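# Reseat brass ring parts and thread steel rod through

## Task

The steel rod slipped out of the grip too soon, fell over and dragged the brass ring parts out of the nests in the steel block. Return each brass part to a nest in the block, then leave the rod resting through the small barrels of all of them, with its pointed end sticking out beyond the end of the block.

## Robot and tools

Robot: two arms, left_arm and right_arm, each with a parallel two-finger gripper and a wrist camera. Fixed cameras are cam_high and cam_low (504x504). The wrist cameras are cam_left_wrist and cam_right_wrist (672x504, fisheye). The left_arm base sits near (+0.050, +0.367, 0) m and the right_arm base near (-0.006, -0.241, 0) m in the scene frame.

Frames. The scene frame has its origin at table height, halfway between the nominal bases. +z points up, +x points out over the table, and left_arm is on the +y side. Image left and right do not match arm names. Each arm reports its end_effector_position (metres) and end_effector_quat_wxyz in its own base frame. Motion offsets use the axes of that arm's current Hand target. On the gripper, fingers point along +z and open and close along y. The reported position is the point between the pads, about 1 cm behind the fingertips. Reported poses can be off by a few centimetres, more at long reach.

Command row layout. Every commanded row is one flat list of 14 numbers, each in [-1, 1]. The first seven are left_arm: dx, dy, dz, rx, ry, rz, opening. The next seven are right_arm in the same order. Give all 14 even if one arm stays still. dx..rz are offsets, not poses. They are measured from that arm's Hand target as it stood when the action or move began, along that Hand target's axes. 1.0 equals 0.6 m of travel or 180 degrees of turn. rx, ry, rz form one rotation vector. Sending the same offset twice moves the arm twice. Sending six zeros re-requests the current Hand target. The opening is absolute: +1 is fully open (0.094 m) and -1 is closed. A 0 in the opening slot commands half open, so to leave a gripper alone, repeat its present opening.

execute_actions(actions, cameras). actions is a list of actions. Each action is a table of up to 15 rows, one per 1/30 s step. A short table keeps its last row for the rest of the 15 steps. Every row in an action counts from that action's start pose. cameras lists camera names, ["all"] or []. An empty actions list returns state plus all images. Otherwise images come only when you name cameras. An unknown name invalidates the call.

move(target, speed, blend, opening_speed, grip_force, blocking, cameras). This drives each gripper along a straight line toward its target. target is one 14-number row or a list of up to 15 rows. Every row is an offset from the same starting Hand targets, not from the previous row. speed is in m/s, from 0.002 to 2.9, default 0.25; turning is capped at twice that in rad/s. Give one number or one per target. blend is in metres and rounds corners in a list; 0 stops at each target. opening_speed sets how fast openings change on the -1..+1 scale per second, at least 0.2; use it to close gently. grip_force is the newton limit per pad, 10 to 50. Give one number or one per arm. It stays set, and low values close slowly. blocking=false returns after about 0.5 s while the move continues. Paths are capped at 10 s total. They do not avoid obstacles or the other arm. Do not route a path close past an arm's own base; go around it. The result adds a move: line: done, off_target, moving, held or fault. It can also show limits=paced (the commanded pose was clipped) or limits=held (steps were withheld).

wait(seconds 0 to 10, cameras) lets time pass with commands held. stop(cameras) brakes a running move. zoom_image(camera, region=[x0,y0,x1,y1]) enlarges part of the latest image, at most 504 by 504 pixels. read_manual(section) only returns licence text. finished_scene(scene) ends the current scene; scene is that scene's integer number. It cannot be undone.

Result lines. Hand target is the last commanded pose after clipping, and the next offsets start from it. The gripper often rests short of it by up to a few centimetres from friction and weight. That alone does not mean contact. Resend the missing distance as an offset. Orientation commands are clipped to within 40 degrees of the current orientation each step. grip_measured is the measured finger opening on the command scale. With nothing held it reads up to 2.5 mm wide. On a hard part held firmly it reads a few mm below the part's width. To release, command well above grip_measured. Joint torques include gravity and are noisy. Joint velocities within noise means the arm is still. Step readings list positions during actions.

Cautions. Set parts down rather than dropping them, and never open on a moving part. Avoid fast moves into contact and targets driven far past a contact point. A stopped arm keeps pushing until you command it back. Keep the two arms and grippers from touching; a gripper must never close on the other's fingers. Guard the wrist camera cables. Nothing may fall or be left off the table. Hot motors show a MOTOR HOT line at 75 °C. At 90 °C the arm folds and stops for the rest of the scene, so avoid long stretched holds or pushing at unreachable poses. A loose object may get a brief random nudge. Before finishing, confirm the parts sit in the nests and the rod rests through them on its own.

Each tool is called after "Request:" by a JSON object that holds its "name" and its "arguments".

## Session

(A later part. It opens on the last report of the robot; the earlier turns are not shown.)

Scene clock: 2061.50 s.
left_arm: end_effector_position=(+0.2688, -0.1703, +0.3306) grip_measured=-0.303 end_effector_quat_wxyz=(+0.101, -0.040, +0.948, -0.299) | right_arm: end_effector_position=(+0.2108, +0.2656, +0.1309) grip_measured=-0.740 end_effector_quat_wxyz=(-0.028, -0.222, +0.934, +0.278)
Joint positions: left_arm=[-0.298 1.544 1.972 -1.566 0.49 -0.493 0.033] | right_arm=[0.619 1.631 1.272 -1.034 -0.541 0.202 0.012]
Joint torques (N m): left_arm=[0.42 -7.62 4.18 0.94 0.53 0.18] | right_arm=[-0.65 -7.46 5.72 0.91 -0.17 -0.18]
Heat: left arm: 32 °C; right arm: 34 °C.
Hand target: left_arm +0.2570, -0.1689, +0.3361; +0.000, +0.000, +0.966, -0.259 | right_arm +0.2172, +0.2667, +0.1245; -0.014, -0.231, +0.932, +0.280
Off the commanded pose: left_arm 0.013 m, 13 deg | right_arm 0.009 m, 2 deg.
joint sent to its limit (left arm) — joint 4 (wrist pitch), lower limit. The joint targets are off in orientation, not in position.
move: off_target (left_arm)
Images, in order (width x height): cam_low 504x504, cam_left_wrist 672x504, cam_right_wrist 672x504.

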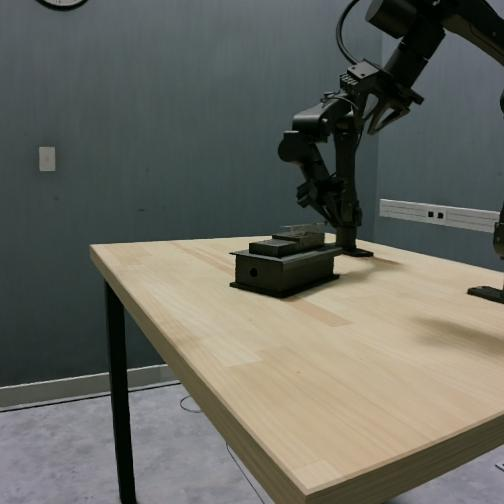

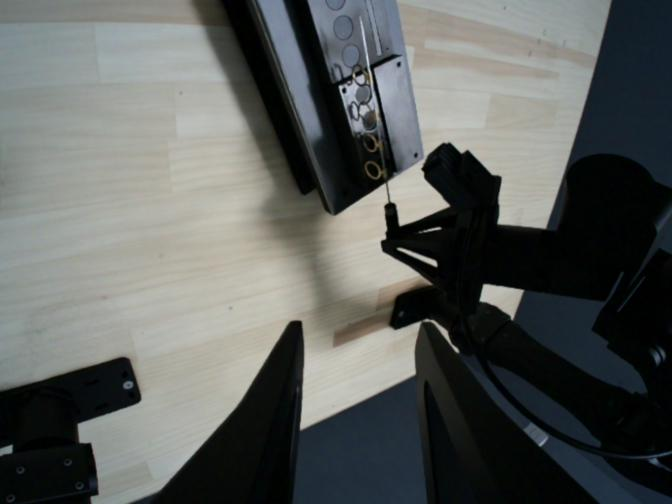

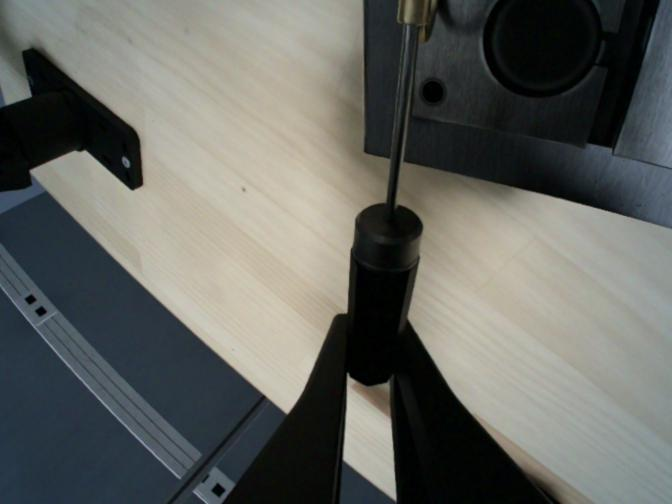

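Request:
{"name": "move", "arguments": {"target": [0,0,0,0,0,0,-0.3,-0.0025,-0.021,-0.0017,0,0,0,-0.95], "speed": 0.04, "cameras": ["cam_left_wrist","cam_right_wrist","cam_low"]}}

Request:
{"name": "zoom_image", "arguments": {"camera": "cam_left_wrist", "region": [330, 0, 450, 210]}}

Request:
{"name": "zoom_image", "arguments": {"camera": "cam_low", "region": [250, 200, 350, 270]}}

Scene clock: 2072.17 s.
left_arm: end_effector_position=(+0.2688, -0.1703, +0.3306) grip_measured=-0.303 end_effector_quat_wxyz=(+0.101, -0.040, +0.948, -0.299) | right_arm: end_effector_position=(+0.2199, +0.2564, +0.1294) grip_measured=-0.740 end_effector_quat_wxyz=(-0.020, -0.220, +0.935, +0.278)
Joint positions: left_arm=[-0.298 1.544 1.972 -1.566 0.49 -0.493 0.033] | right_arm=[0.58 1.631 1.266 -1.034 -0.541 0.165 0.012]
Joint torques (N m): left_arm=[0.38 -7.57 4.05 0.91 0.53 0.19] | right_arm=[-0.59 -6.56 5.22 0.87 -0.26 -0.26]
Heat: left arm: 31 °C; right arm: 34 °C.
Hand target: left_arm +0.2570, -0.1689, +0.3361; +0.000, +0.000, +0.966, -0.259 | right_arm +0.2240, +0.2576, +0.1189; -0.014, -0.231, +0.932, +0.280
Off the commanded pose: left_arm 0.013 m, 13 deg | right_arm 0.011 m, 1 deg.
joint sent to its limit (left arm) — joint 4 (wrist pitch), lower limit. The joint targets are off in orientation, not in position.
move: off_target (left_arm, right_arm)
Images, in order (width x height): cam_low 504x504, cam_left_wrist 672x504, cam_right_wrist 672x504.

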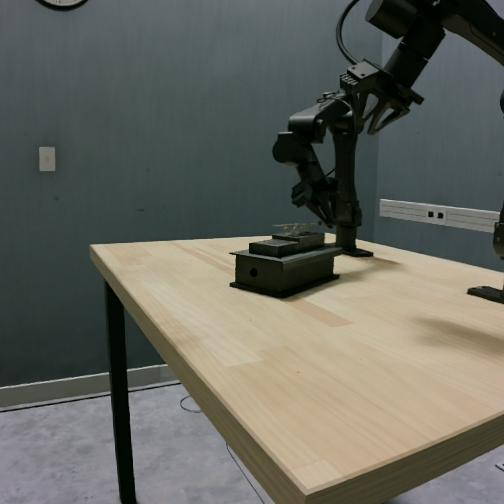

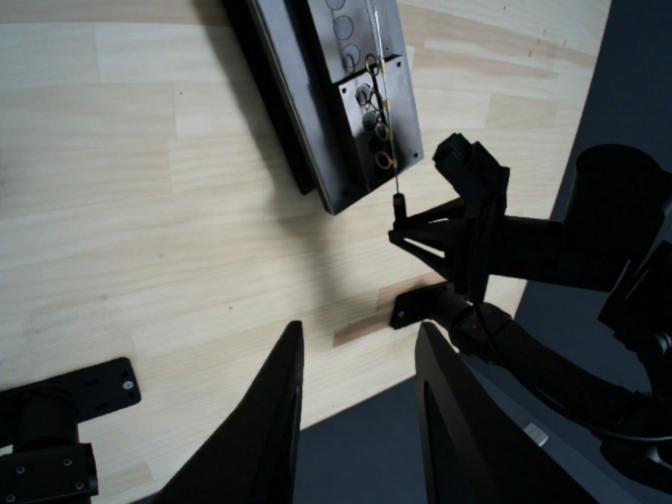

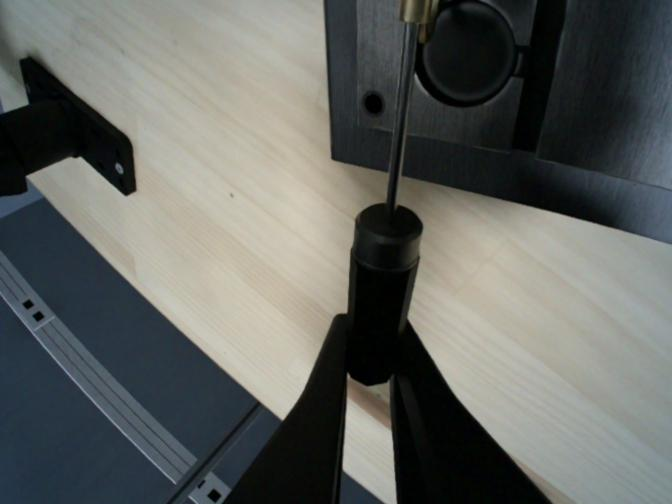

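Scaled by 2.400 from the camera's 672x504 image, which has a finer 960x720 frame.

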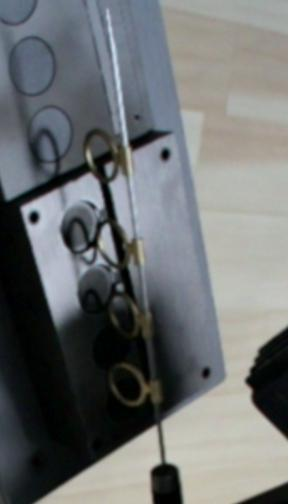

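Scaled by 5.040 from the camera's 504x504 image, which has a finer 720x720 frame.

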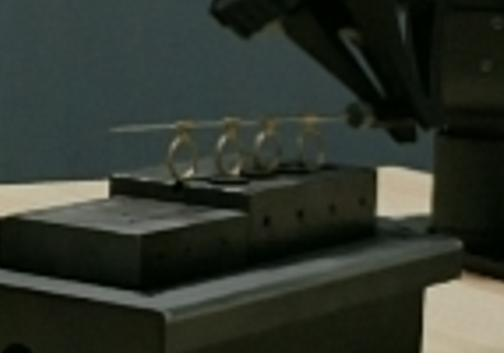

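Request:
{"name": "move", "arguments": {"target": [0,0,0,0,0,0,-0.3,0.013,-0.0067,0.0115,0,0,0,-0.95], "speed": 0.04, "cameras": ["cam_left_wrist","cam_right_wrist","cam_low"]}}

Request:
{"name": "zoom_image", "arguments": {"camera": "cam_left_wrist", "region": [330, 0, 450, 210]}}

Request:
{"name": "zoom_image", "arguments": {"camera": "cam_low", "region": [250, 200, 350, 270]}}

Scene clock: 2082.73 s.
left_arm: end_effector_position=(+0.2688, -0.1703, +0.3306) grip_measured=-0.303 end_effector_quat_wxyz=(+0.101, -0.040, +0.948, -0.299) | right_arm: end_effector_position=(+0.2182, +0.2555, +0.1162) grip_measured=-0.740 end_effector_quat_wxyz=(-0.018, -0.226, +0.933, +0.278)
Joint positions: left_arm=[-0.298 1.544 1.972 -1.566 0.49 -0.493 0.033] | right_arm=[0.581 1.631 1.213 -0.98 -0.541 0.154 0.012]
Joint torques (N m): left_arm=[0.46 -7.66 4.22 0.93 0.53 0.21] | right_arm=[-0.25 -8.14 4.85 0.75 -0.24 -0.15]
Motor temperatures (°C): left_arm=[25 31 31 29 25 23 24] | right_arm=[25 31 32 27 24 24 34]
Heat: left arm: 31 °C; right arm: 34 °C.
Hand target: left_arm +0.2570, -0.1689, +0.3361; +0.000, +0.000, +0.966, -0.259 | right_arm +0.2177, +0.2548, +0.1101; -0.014, -0.231, +0.932, +0.280
Off the commanded pose: left_arm 0.013 m, 13 deg | right_arm 0.006 m, 1 deg.
joint sent to its limit (left arm) — joint 4 (wrist pitch), lower limit. The joint targets are off in orientation, not in position.
move: off_target (left_arm)
Images, in order (width x height): cam_low 504x504, cam_left_wrist 672x504, cam_right_wrist 672x504.

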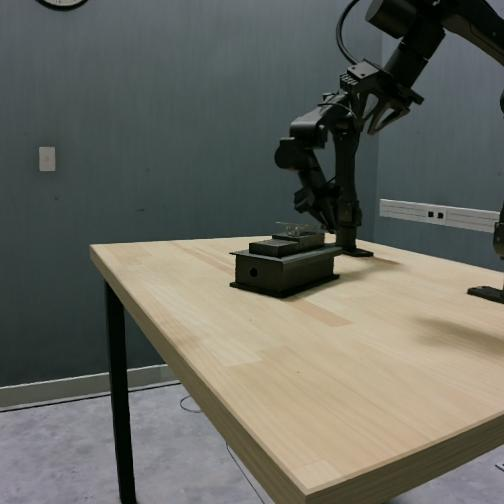

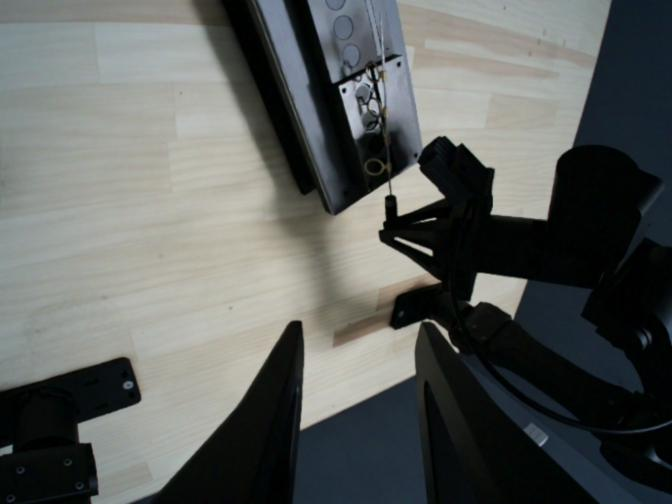

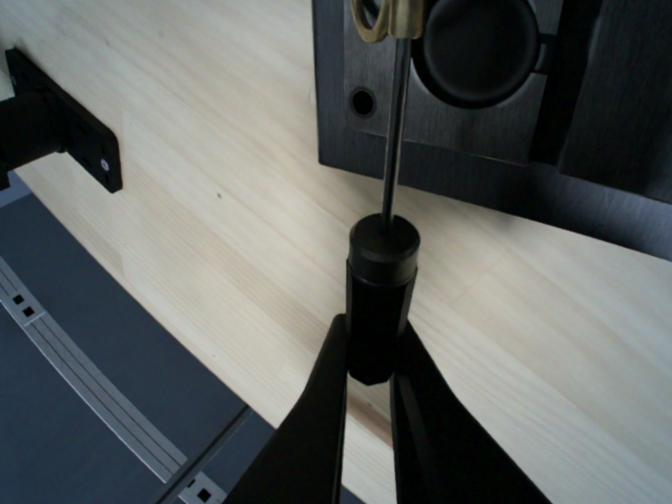

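Scaled by 2.400 from the camera's 672x504 image, which has a finer 960x720 frame.

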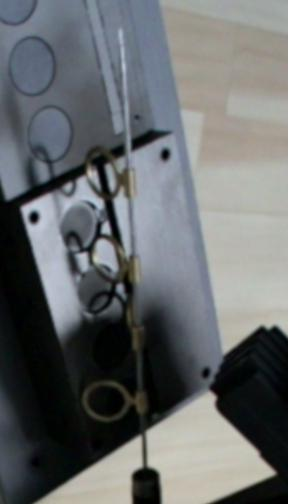

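Scaled by 5.040 from the camera's 504x504 image, which has a finer 720x720 frame.

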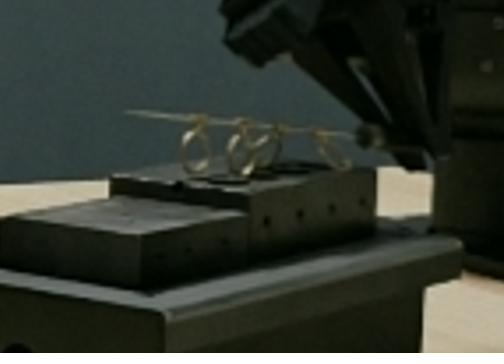

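Request:
{"name": "move", "arguments": {"target": [0,0,0,0,0,0,-0.3,0.001,-0.0145,-0.005,0,0,0,-0.95], "speed": 0.04, "cameras": ["cam_left_wrist","cam_right_wrist","cam_low"]}}

Request:
{"name": "zoom_image", "arguments": {"camera": "cam_left_wrist", "region": [330, 0, 450, 210]}}

Request:
{"name": "zoom_image", "arguments": {"camera": "cam_low", "region": [250, 200, 350, 270]}}

Scene clock: 2096.83 s.
left_arm: end_effector_position=(+0.2688, -0.1703, +0.3306) grip_measured=-0.303 end_effector_quat_wxyz=(+0.101, -0.040, +0.948, -0.299) | right_arm: end_effector_position=(+0.2227, +0.2493, +0.1143) grip_measured=-0.740 end_effector_quat_wxyz=(-0.012, -0.233, +0.932, +0.278)
Joint positions: left_arm=[-0.298 1.544 1.972 -1.566 0.49 -0.493 0.033] | right_arm=[0.557 1.631 1.207 -0.98 -0.541 0.114 0.012]
Joint torques (N m): left_arm=[0.49 -7.61 4.08 0.93 0.51 0.19] | right_arm=[-0.8 -8.03 4.85 0.63 -0.29 -0.14]
Heat: left arm: 31 °C; right arm: 34 °C.
Hand target: left_arm +0.2570, -0.1689, +0.3361; +0.000, +0.000, +0.966, -0.259 | right_arm +0.2213, +0.2466, +0.1080; -0.014, -0.231, +0.932, +0.280
Off the commanded pose: left_arm 0.013 m, 13 deg | right_arm 0.007 m, 0 deg.
joint sent to its limit (left arm) — joint 4 (wrist pitch), lower limit. The joint targets are off in orientation, not in position.
move: off_target (left_arm)
Images, in order (width x height): cam_low 504x504, cam_left_wrist 672x504, cam_right_wrist 672x504.

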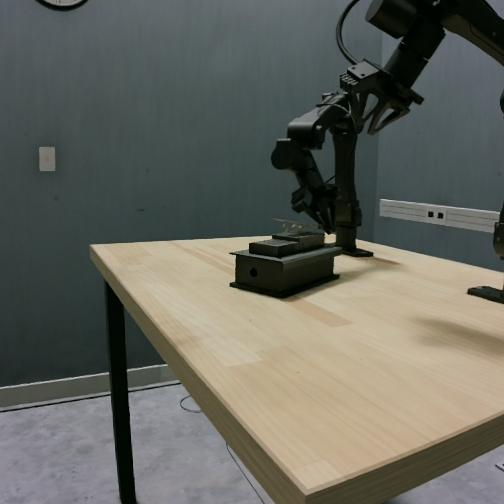

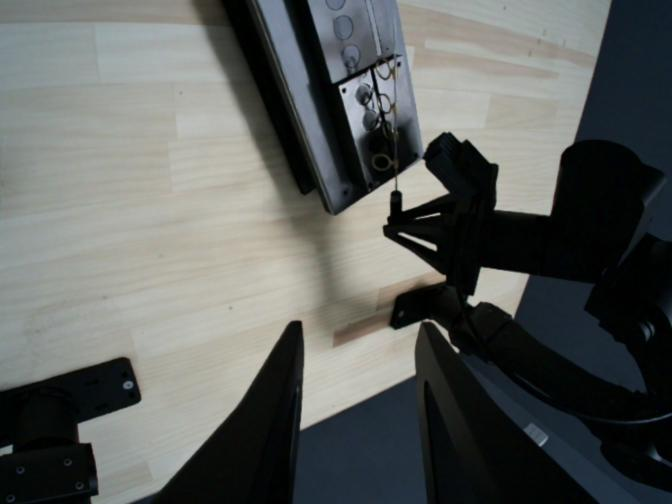

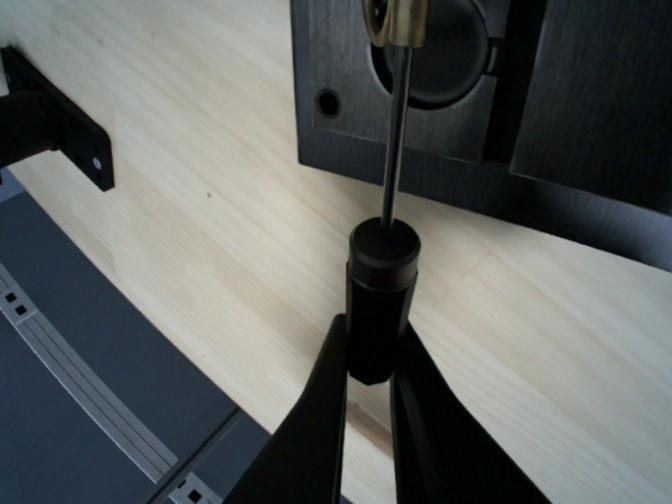

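Scaled by 2.400 from the camera's 672x504 image, which has a finer 960x720 frame.

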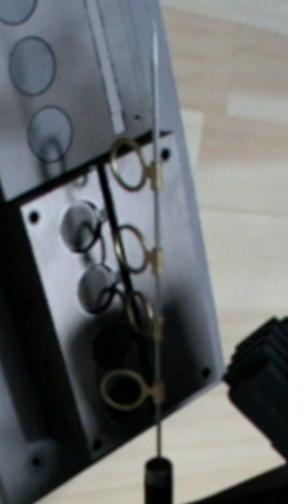

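Scaled by 5.040 from the camera's 504x504 image, which has a finer 720x720 frame.

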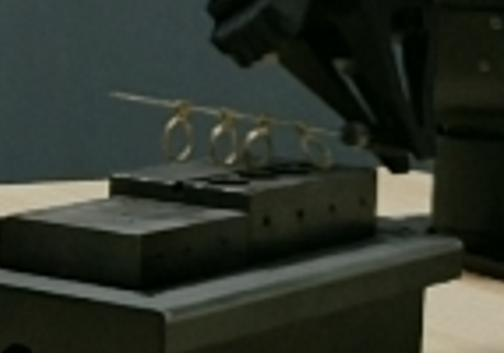

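Request:
{"name": "move", "arguments": {"target": [0,0,0,0,0,0,-0.3,0.006,-0.0043,0.0072,0,0,0,-0.95], "speed": 0.04, "cameras": ["cam_left_wrist","cam_right_wrist","cam_low"]}}

Request:
{"name": "zoom_image", "arguments": {"camera": "cam_left_wrist", "region": [330, 0, 450, 210]}}

Request:
{"name": "zoom_image", "arguments": {"camera": "cam_low", "region": [250, 200, 350, 270]}}

Scene clock: 2109.73 s.
left_arm: end_effector_position=(+0.2688, -0.1703, +0.3306) grip_measured=-0.303 end_effector_quat_wxyz=(+0.101, -0.040, +0.948, -0.299) | right_arm: end_effector_position=(+0.2202, +0.2477, +0.1070) grip_measured=-0.740 end_effector_quat_wxyz=(-0.015, -0.232, +0.932, +0.277)
Joint positions: left_arm=[-0.298 1.544 1.972 -1.566 0.49 -0.493 0.033] | right_arm=[0.557 1.631 1.178 -0.959 -0.541 0.114 0.012]
Joint torques (N m): left_arm=[0.46 -7.65 4.18 0.93 0.52 0.21] | right_arm=[-0.55 -8.62 4.75 0.63 -0.28 -0.13]
Heat: left arm: 31 °C; right arm: 34 °C.
Hand target: left_arm +0.2570, -0.1689, +0.3361; +0.000, +0.000, +0.966, -0.259 | right_arm +0.2185, +0.2453, +0.1027; -0.014, -0.231, +0.932, +0.280
Off the commanded pose: left_arm 0.013 m, 13 deg | right_arm 0.005 m, 0 deg.
joint sent to its limit (left arm) — joint 4 (wrist pitch), lower limit. The joint targets are off in orientation, not in position.
move: off_target (left_arm)
Images, in order (width x height): cam_low 504x504, cam_left_wrist 672x504, cam_right_wrist 672x504.

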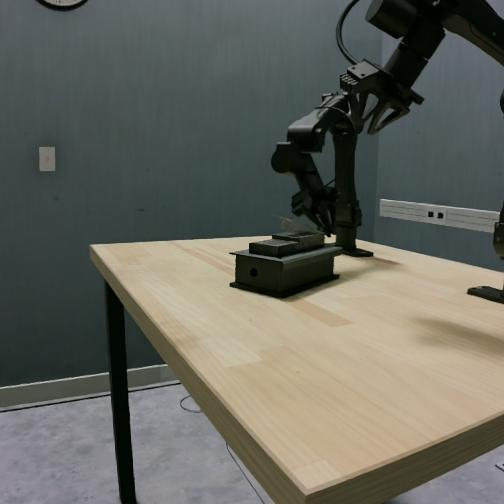

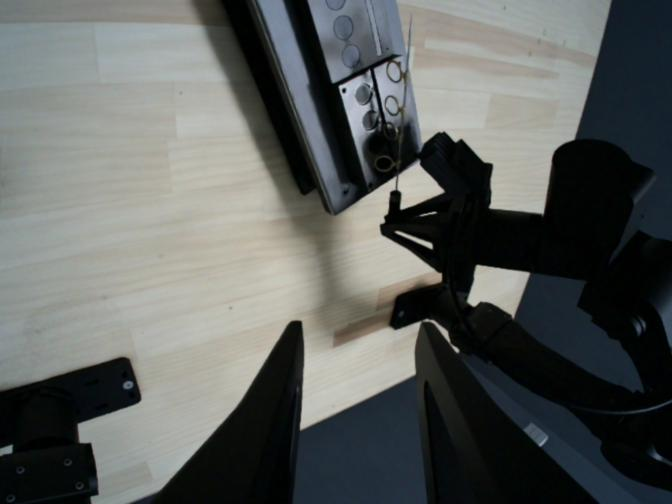

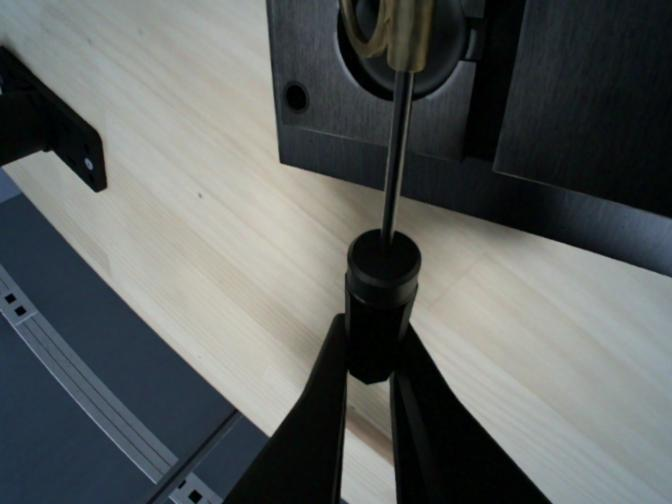

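Scaled by 2.400 from the camera's 672x504 image, which has a finer 960x720 frame.

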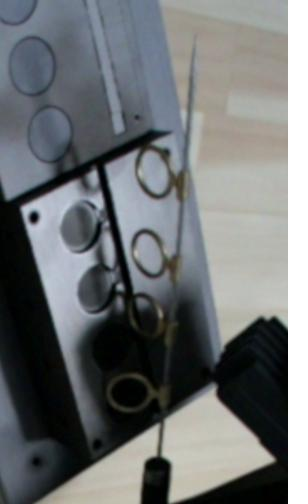

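Scaled by 5.040 from the camera's 504x504 image, which has a finer 720x720 frame.

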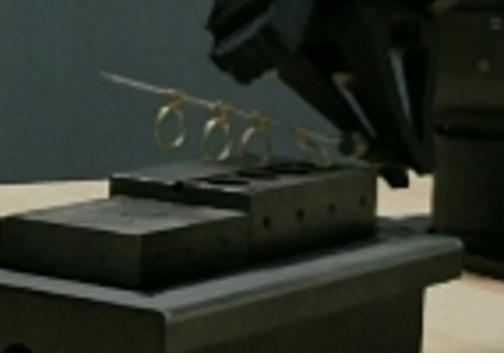

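Request:
{"name": "move", "arguments": {"target": [0,0,0,0,0,0,-0.3,0.001,-0.0065,-0.024,-0.004,0.07,0.044,-0.95], "speed": 0.05, "cameras": ["cam_left_wrist","cam_right_wrist","cam_low"]}}

Request:
{"name": "zoom_image", "arguments": {"camera": "cam_left_wrist", "region": [330, 0, 450, 210]}}

Request:
{"name": "zoom_image", "arguments": {"camera": "cam_low", "region": [250, 200, 350, 270]}}

Scene clock: 2128.93 s.
left_arm: end_effector_position=(+0.2688, -0.1703, +0.3306) grip_measured=-0.303 end_effector_quat_wxyz=(+0.101, -0.040, +0.948, -0.299) | right_arm: end_effector_position=(+0.2230, +0.2318, +0.1070) grip_measured=-0.740 end_effector_quat_wxyz=(-0.122, -0.194, +0.942, +0.244)
Joint positions: left_arm=[-0.298 1.544 1.972 -1.566 0.49 -0.493 0.033] | right_arm=[0.506 1.805 1.386 -1.249 -0.545 0.073 0.012]
Joint torques (N m): left_arm=[0.43 -7.65 4.12 0.91 0.52 0.21] | right_arm=[-0.65 -7.41 10.26 -0.42 -0.55 -0.2]
Heat: left arm: 31 °C; right arm: 34 °C.
Hand target: left_arm +0.2570, -0.1689, +0.3361; +0.000, +0.000, +0.966, -0.259 | right_arm +0.2219, +0.2347, +0.1126; -0.137, -0.196, +0.936, +0.258
Off the commanded pose: left_arm 0.013 m, 13 deg | right_arm 0.006 m, 2 deg.
joint sent to its limit (left arm) — joint 4 (wrist pitch), lower limit. The joint targets are off in orientation, not in position.
move: off_target (left_arm)
Images, in order (width x height): cam_low 504x504, cam_left_wrist 672x504, cam_right_wrist 672x504.

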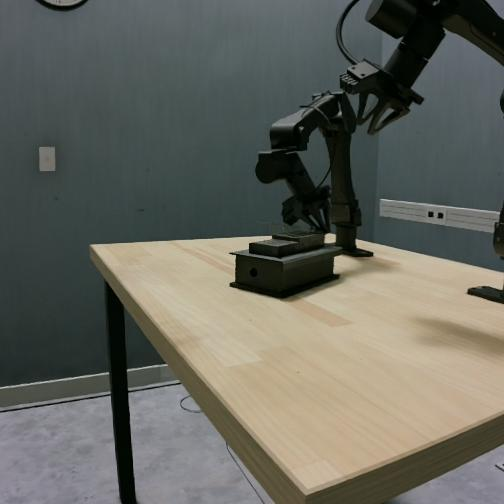

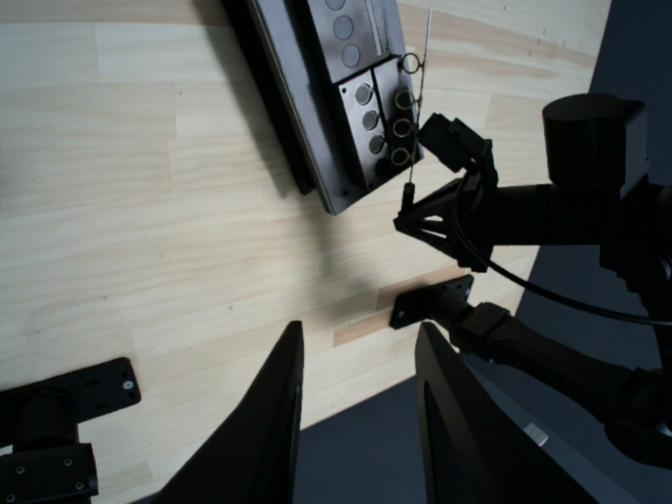

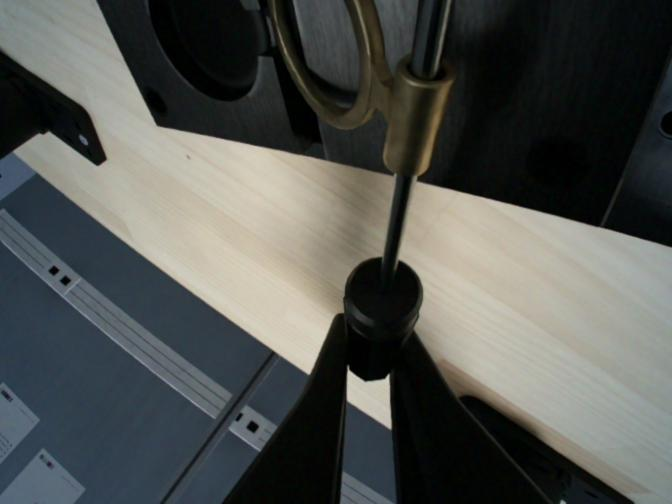

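Scaled by 2.400 from the camera's 672x504 image, which has a finer 960x720 frame.

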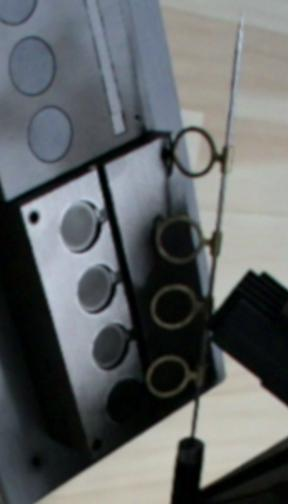

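Scaled by 5.040 from the camera's 504x504 image, which has a finer 720x720 frame.

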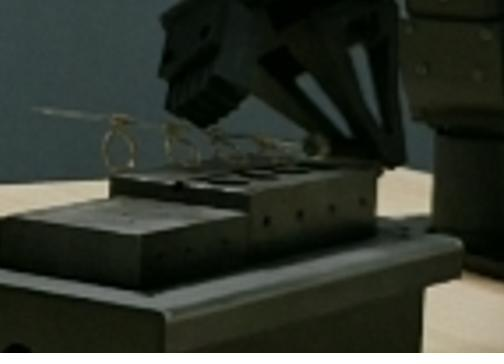

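Request:
{"name": "move", "arguments": {"target": [0,0,0,0,0,0,-0.3,0.005,0.02,0.006,0.008,0.073,-0.0315,-0.95], "speed": 0.05, "cameras": ["cam_left_wrist","cam_right_wrist","cam_low"]}}

Request:
{"name": "zoom_image", "arguments": {"camera": "cam_left_wrist", "region": [330, 0, 450, 210]}}

Request:
{"name": "zoom_image", "arguments": {"camera": "cam_low", "region": [250, 200, 350, 270]}}

Scene clock: 2155.33 s.
left_arm: end_effector_position=(+0.2688, -0.1703, +0.3306) grip_measured=-0.303 end_effector_quat_wxyz=(+0.101, -0.040, +0.948, -0.299) | right_arm: end_effector_position=(+0.2151, +0.2450, +0.1173) grip_measured=-0.740 end_effector_quat_wxyz=(-0.206, -0.272, +0.911, +0.232)
Joint positions: left_arm=[-0.298 1.544 1.972 -1.566 0.49 -0.493 0.033] | right_arm=[0.551 2.003 1.649 -1.533 -0.556 -0.12 0.012]
Joint torques (N m): left_arm=[0.46 -7.69 4.21 0.94 0.53 0.21] | right_arm=[-0.17 -8.98 8.17 -0.69 -0.24 -0.1]
Heat: left arm: 31 °C; right arm: 36 °C.
Hand target: left_arm +0.2570, -0.1689, +0.3361; +0.000, +0.000, +0.966, -0.259 | right_arm +0.2144, +0.2444, +0.1165; -0.227, -0.271, +0.907, +0.228
Off the commanded pose: left_arm 0.013 m, 13 deg | right_arm 0.001 m, 3 deg.
joint sent to its limit (left arm) — joint 4 (wrist pitch), lower limit. The joint targets are off in orientation, not in position.
joint sent to its limit (right arm) — joint 4 (wrist pitch), lower limit. The joint targets still meet the commanded pose.
move: off_target (left_arm, right_arm)
Images, in order (width x height): cam_low 504x504, cam_left_wrist 672x504, cam_right_wrist 672x504.

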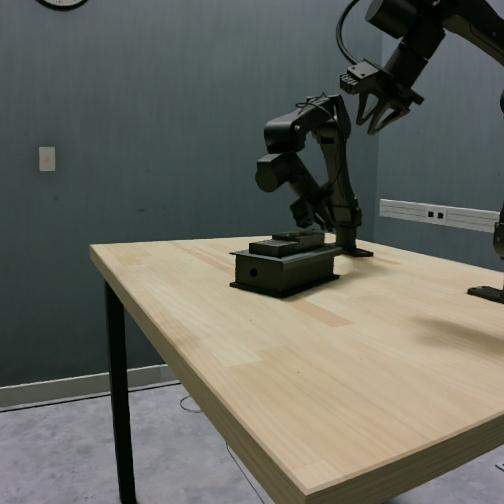

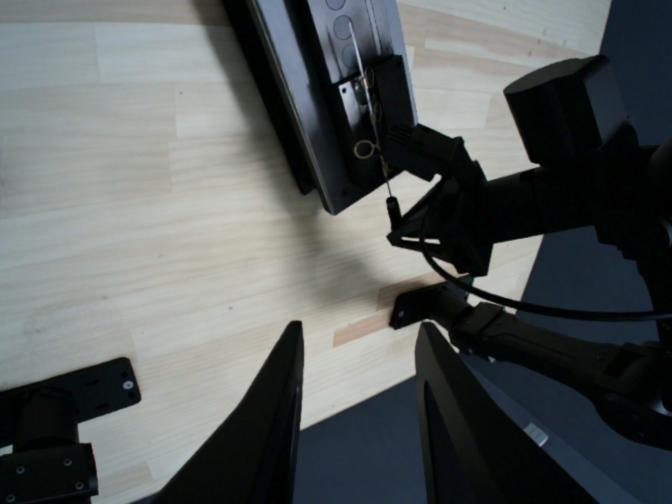

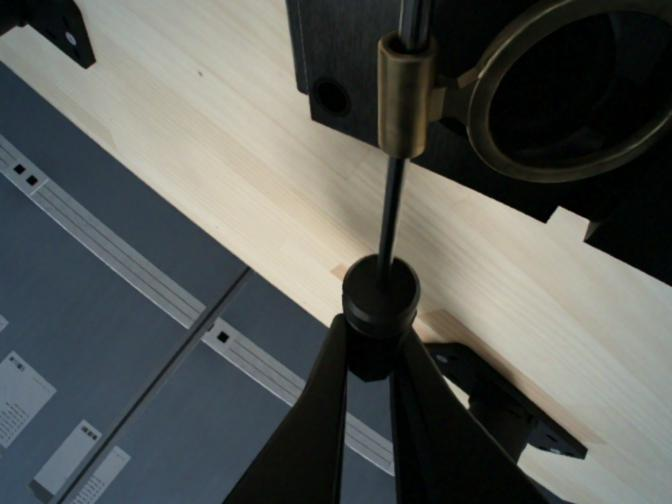

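Scaled by 2.400 from the camera's 672x504 image, which has a finer 960x720 frame.

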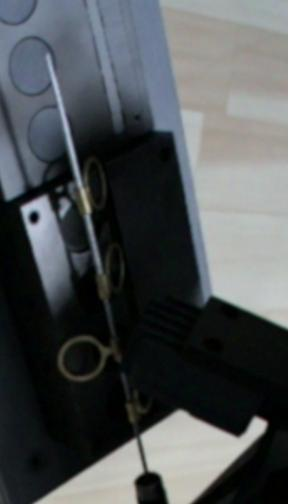

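Scaled by 5.040 from the camera's 504x504 image, which has a finer 720x720 frame.

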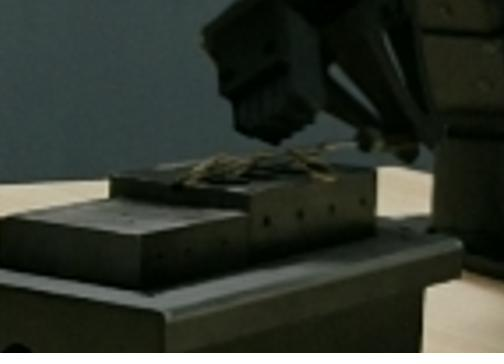

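Request:
{"name": "move", "arguments": {"target": [0,0,0,0,0,0,-0.3,0.008,0.038,-0.03,0,0,0,-0.95], "speed": 0.08, "cameras": ["cam_left_wrist","cam_right_wrist","cam_low"]}}

Request:
{"name": "zoom_image", "arguments": {"camera": "cam_left_wrist", "region": [330, 0, 450, 210]}}

Request:
{"name": "zoom_image", "arguments": {"camera": "cam_low", "region": [250, 200, 350, 270]}}

Scene clock: 2177.70 s.
left_arm: end_effector_position=(+0.2688, -0.1703, +0.3306) grip_measured=-0.303 end_effector_quat_wxyz=(+0.101, -0.040, +0.948, -0.299) | right_arm: end_effector_position=(+0.2116, +0.2477, +0.1263) grip_measured=-0.740 end_effector_quat_wxyz=(-0.200, -0.257, +0.917, +0.229)
Joint positions: left_arm=[-0.298 1.544 1.972 -1.566 0.49 -0.493 0.033] | right_arm=[0.565 1.972 1.649 -1.533 -0.555 -0.064 0.012]
Joint torques (N m): left_arm=[0.49 -7.62 4.26 0.93 0.52 0.2] | right_arm=[0.58 -12.88 10.14 -0.63 -0.38 0.14]
Heat: left arm: 31 °C; right arm: 34 °C.
Hand target: left_arm +0.2570, -0.1689, +0.3361; +0.000, +0.000, +0.966, -0.259 | right_arm +0.2116, +0.2535, +0.1445; -0.227, -0.272, +0.907, +0.228
Off the commanded pose: left_arm 0.013 m, 13 deg | right_arm 0.019 m, 4 deg.
joint sent to its limit (left arm) — joint 4 (wrist pitch), lower limit. The joint targets are off in orientation, not in position.
joint sent to its limit (right arm) — joint 4 (wrist pitch), lower limit. The joint targets are off in orientation, not in position.
move: off_target (left_arm, right_arm)
Images, in order (width x height): cam_low 504x504, cam_left_wrist 672x504, cam_right_wrist 672x504.

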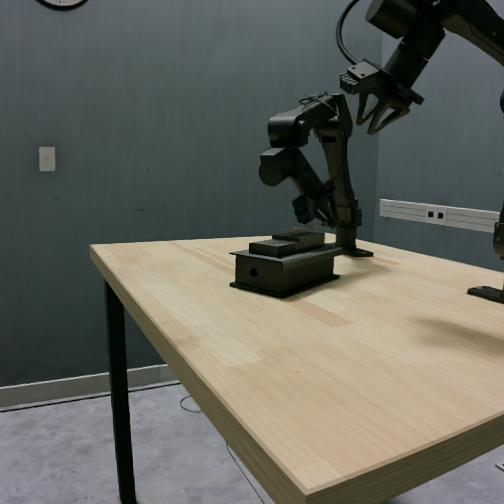

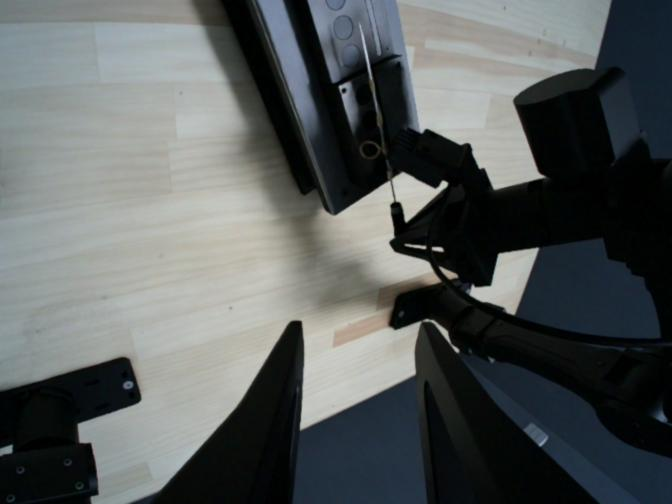

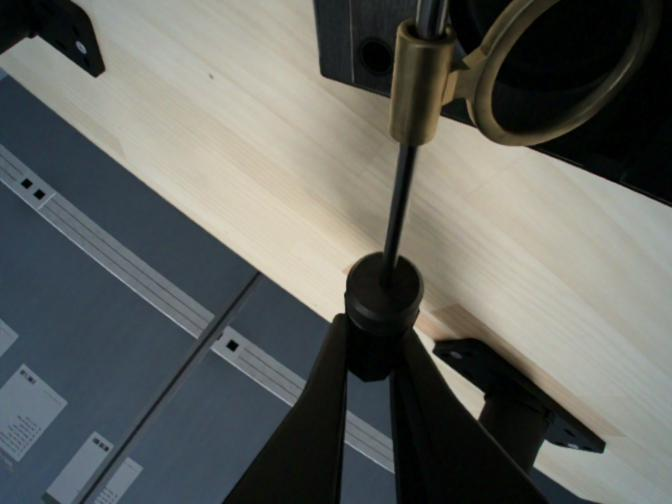

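Scaled by 2.400 from the camera's 672x504 image, which has a finer 960x720 frame.

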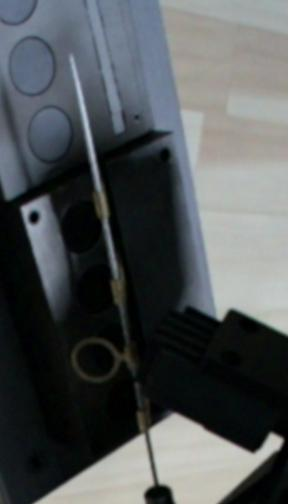

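Scaled by 5.040 from the camera's 504x504 image, which has a finer 720x720 frame.

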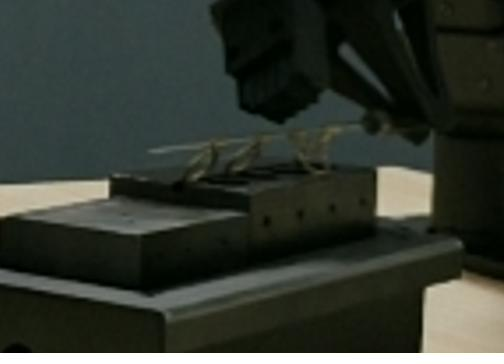

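Request:
{"name": "move", "arguments": {"target": [0,0,0,0,0,0,-0.3,0.006,0.013,-0.016,0,0,0,-0.95], "speed": 0.08, "cameras": ["cam_left_wrist","cam_right_wrist","cam_low"]}}

Request:
{"name": "zoom_image", "arguments": {"camera": "cam_left_wrist", "region": [330, 0, 450, 210]}}

Request:
{"name": "zoom_image", "arguments": {"camera": "cam_low", "region": [250, 200, 350, 270]}}

Scene clock: 2189.30 s.
left_arm: end_effector_position=(+0.2688, -0.1703, +0.3306) grip_measured=-0.303 end_effector_quat_wxyz=(+0.101, -0.040, +0.948, -0.299) | right_arm: end_effector_position=(+0.2112, +0.2475, +0.1364) grip_measured=-0.740 end_effector_quat_wxyz=(-0.187, -0.251, +0.921, +0.231)
Joint positions: left_arm=[-0.298 1.544 1.972 -1.566 0.49 -0.493 0.033] | right_arm=[0.565 1.937 1.649 -1.533 -0.555 -0.039 0.012]
Joint torques (N m): left_arm=[0.36 -7.65 4.14 0.95 0.53 0.2] | right_arm=[0.65 -13 10.7 -0.54 -0.45 0.12]
Heat: left arm: 31 °C; right arm: 35 °C.
Hand target: left_arm +0.2570, -0.1689, +0.3361; +0.000, +0.000, +0.966, -0.259 | right_arm +0.2110, +0.2544, +0.1573; -0.227, -0.272, +0.907, +0.228
Off the commanded pose: left_arm 0.013 m, 13 deg | right_arm 0.022 m, 6 deg.
joint sent to its limit (left arm) — joint 4 (wrist pitch), lower limit. The joint targets are off in orientation, not in position.
joint sent to its limit (right arm) — joint 4 (wrist pitch), lower limit. The joint targets are off in orientation, not in position.
move: off_target (left_arm, right_arm)
Images, in order (width x height): cam_low 504x504, cam_left_wrist 672x504, cam_right_wrist 672x504.

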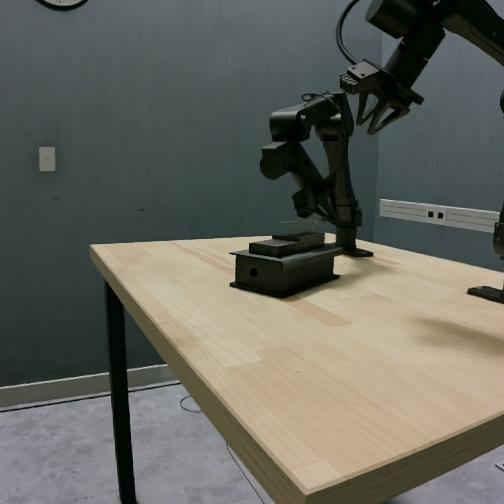

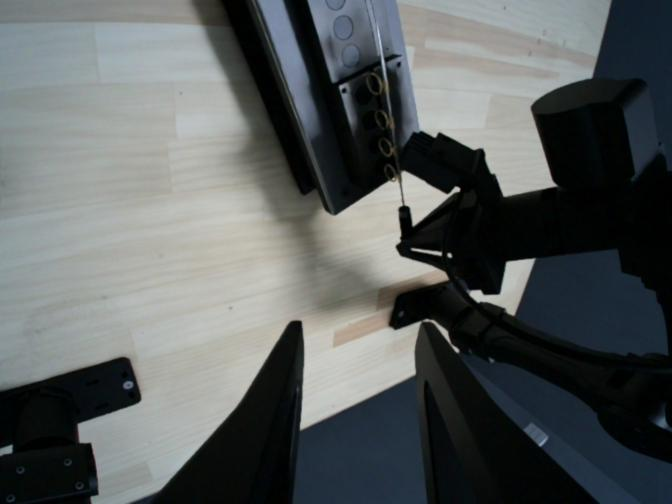

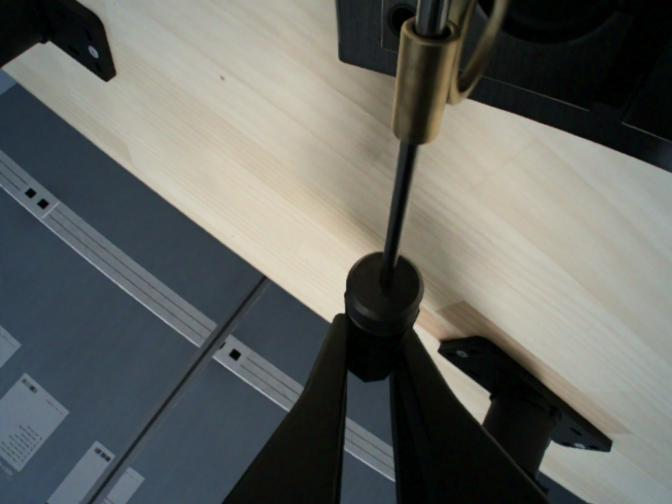

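Scaled by 2.400 from the camera's 672x504 image, which has a finer 960x720 frame.

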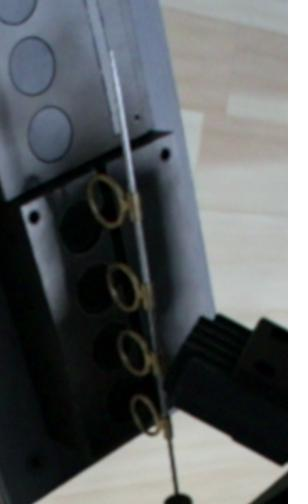

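Scaled by 5.040 from the camera's 504x504 image, which has a finer 720x720 frame.

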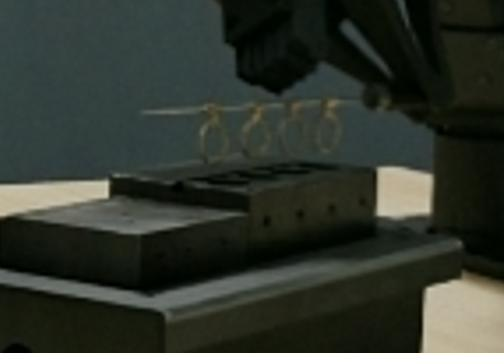

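Request:
{"name": "move", "arguments": {"target": [0,0,0,0,0,0,-0.3,-0.013,-0.017,0.037,0,0,0,-0.95], "speed": 0.04, "cameras": ["cam_left_wrist","cam_right_wrist","cam_low"]}}

Request:
{"name": "zoom_image", "arguments": {"camera": "cam_left_wrist", "region": [330, 0, 450, 210]}}

Request:
{"name": "zoom_image", "arguments": {"camera": "cam_low", "region": [250, 200, 350, 270]}}

Scene clock: 2210.20 s.
left_arm: end_effector_position=(+0.2688, -0.1703, +0.3306) grip_measured=-0.303 end_effector_quat_wxyz=(+0.101, -0.040, +0.948, -0.299) | right_arm: end_effector_position=(+0.2091, +0.2518, +0.1282) grip_measured=-0.740 end_effector_quat_wxyz=(-0.200, -0.256, +0.918, +0.226)
Joint positions: left_arm=[-0.298 1.544 1.972 -1.566 0.49 -0.493 0.033] | right_arm=[0.58 1.97 1.655 -1.533 -0.555 -0.044 0.012]
Joint torques (N m): left_arm=[0.39 -7.58 4.21 0.94 0.51 0.19] | right_arm=[0.4 -8.62 10.14 -0.62 -0.42 -0.16]
Motor temperatures (°C): left_arm=[25 30 30 28 25 23 24] | right_arm=[25 36 35 26 24 24 34]
Heat: left arm: 30 °C; right arm: 36 °C.
Hand target: left_arm +0.2570, -0.1689, +0.3361; +0.000, +0.000, +0.966, -0.259 | right_arm +0.2089, +0.2578, +0.1320; -0.227, -0.272, +0.907, +0.228
Off the commanded pose: left_arm 0.013 m, 13 deg | right_arm 0.007 m, 4 deg.
joint sent to its limit (left arm) — joint 4 (wrist pitch), lower limit. The joint targets are off in orientation, not in position.
joint sent to its limit (right arm) — joint 4 (wrist pitch), lower limit. The joint targets are off in orientation, not in position.
move: off_target (left_arm, right_arm)
Images, in order (width x height): cam_low 504x504, cam_left_wrist 672x504, cam_right_wrist 672x504.

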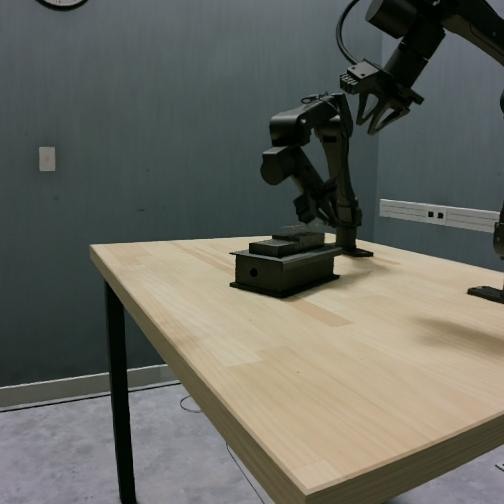

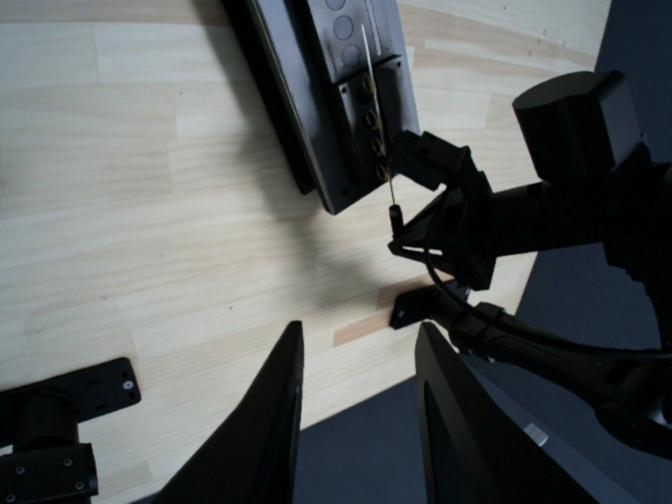

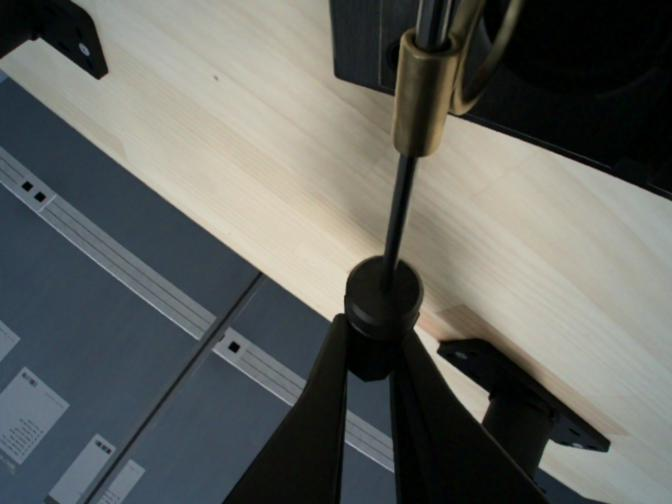

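Scaled by 2.400 from the camera's 672x504 image, which has a finer 960x720 frame.

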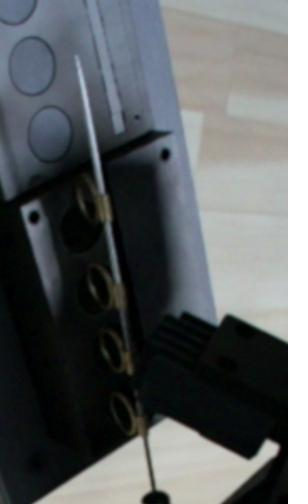

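Scaled by 5.040 from the camera's 504x504 image, which has a finer 720x720 frame.

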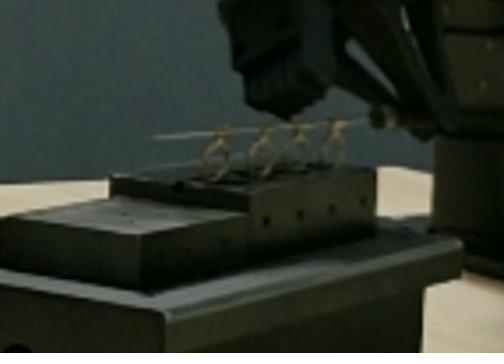

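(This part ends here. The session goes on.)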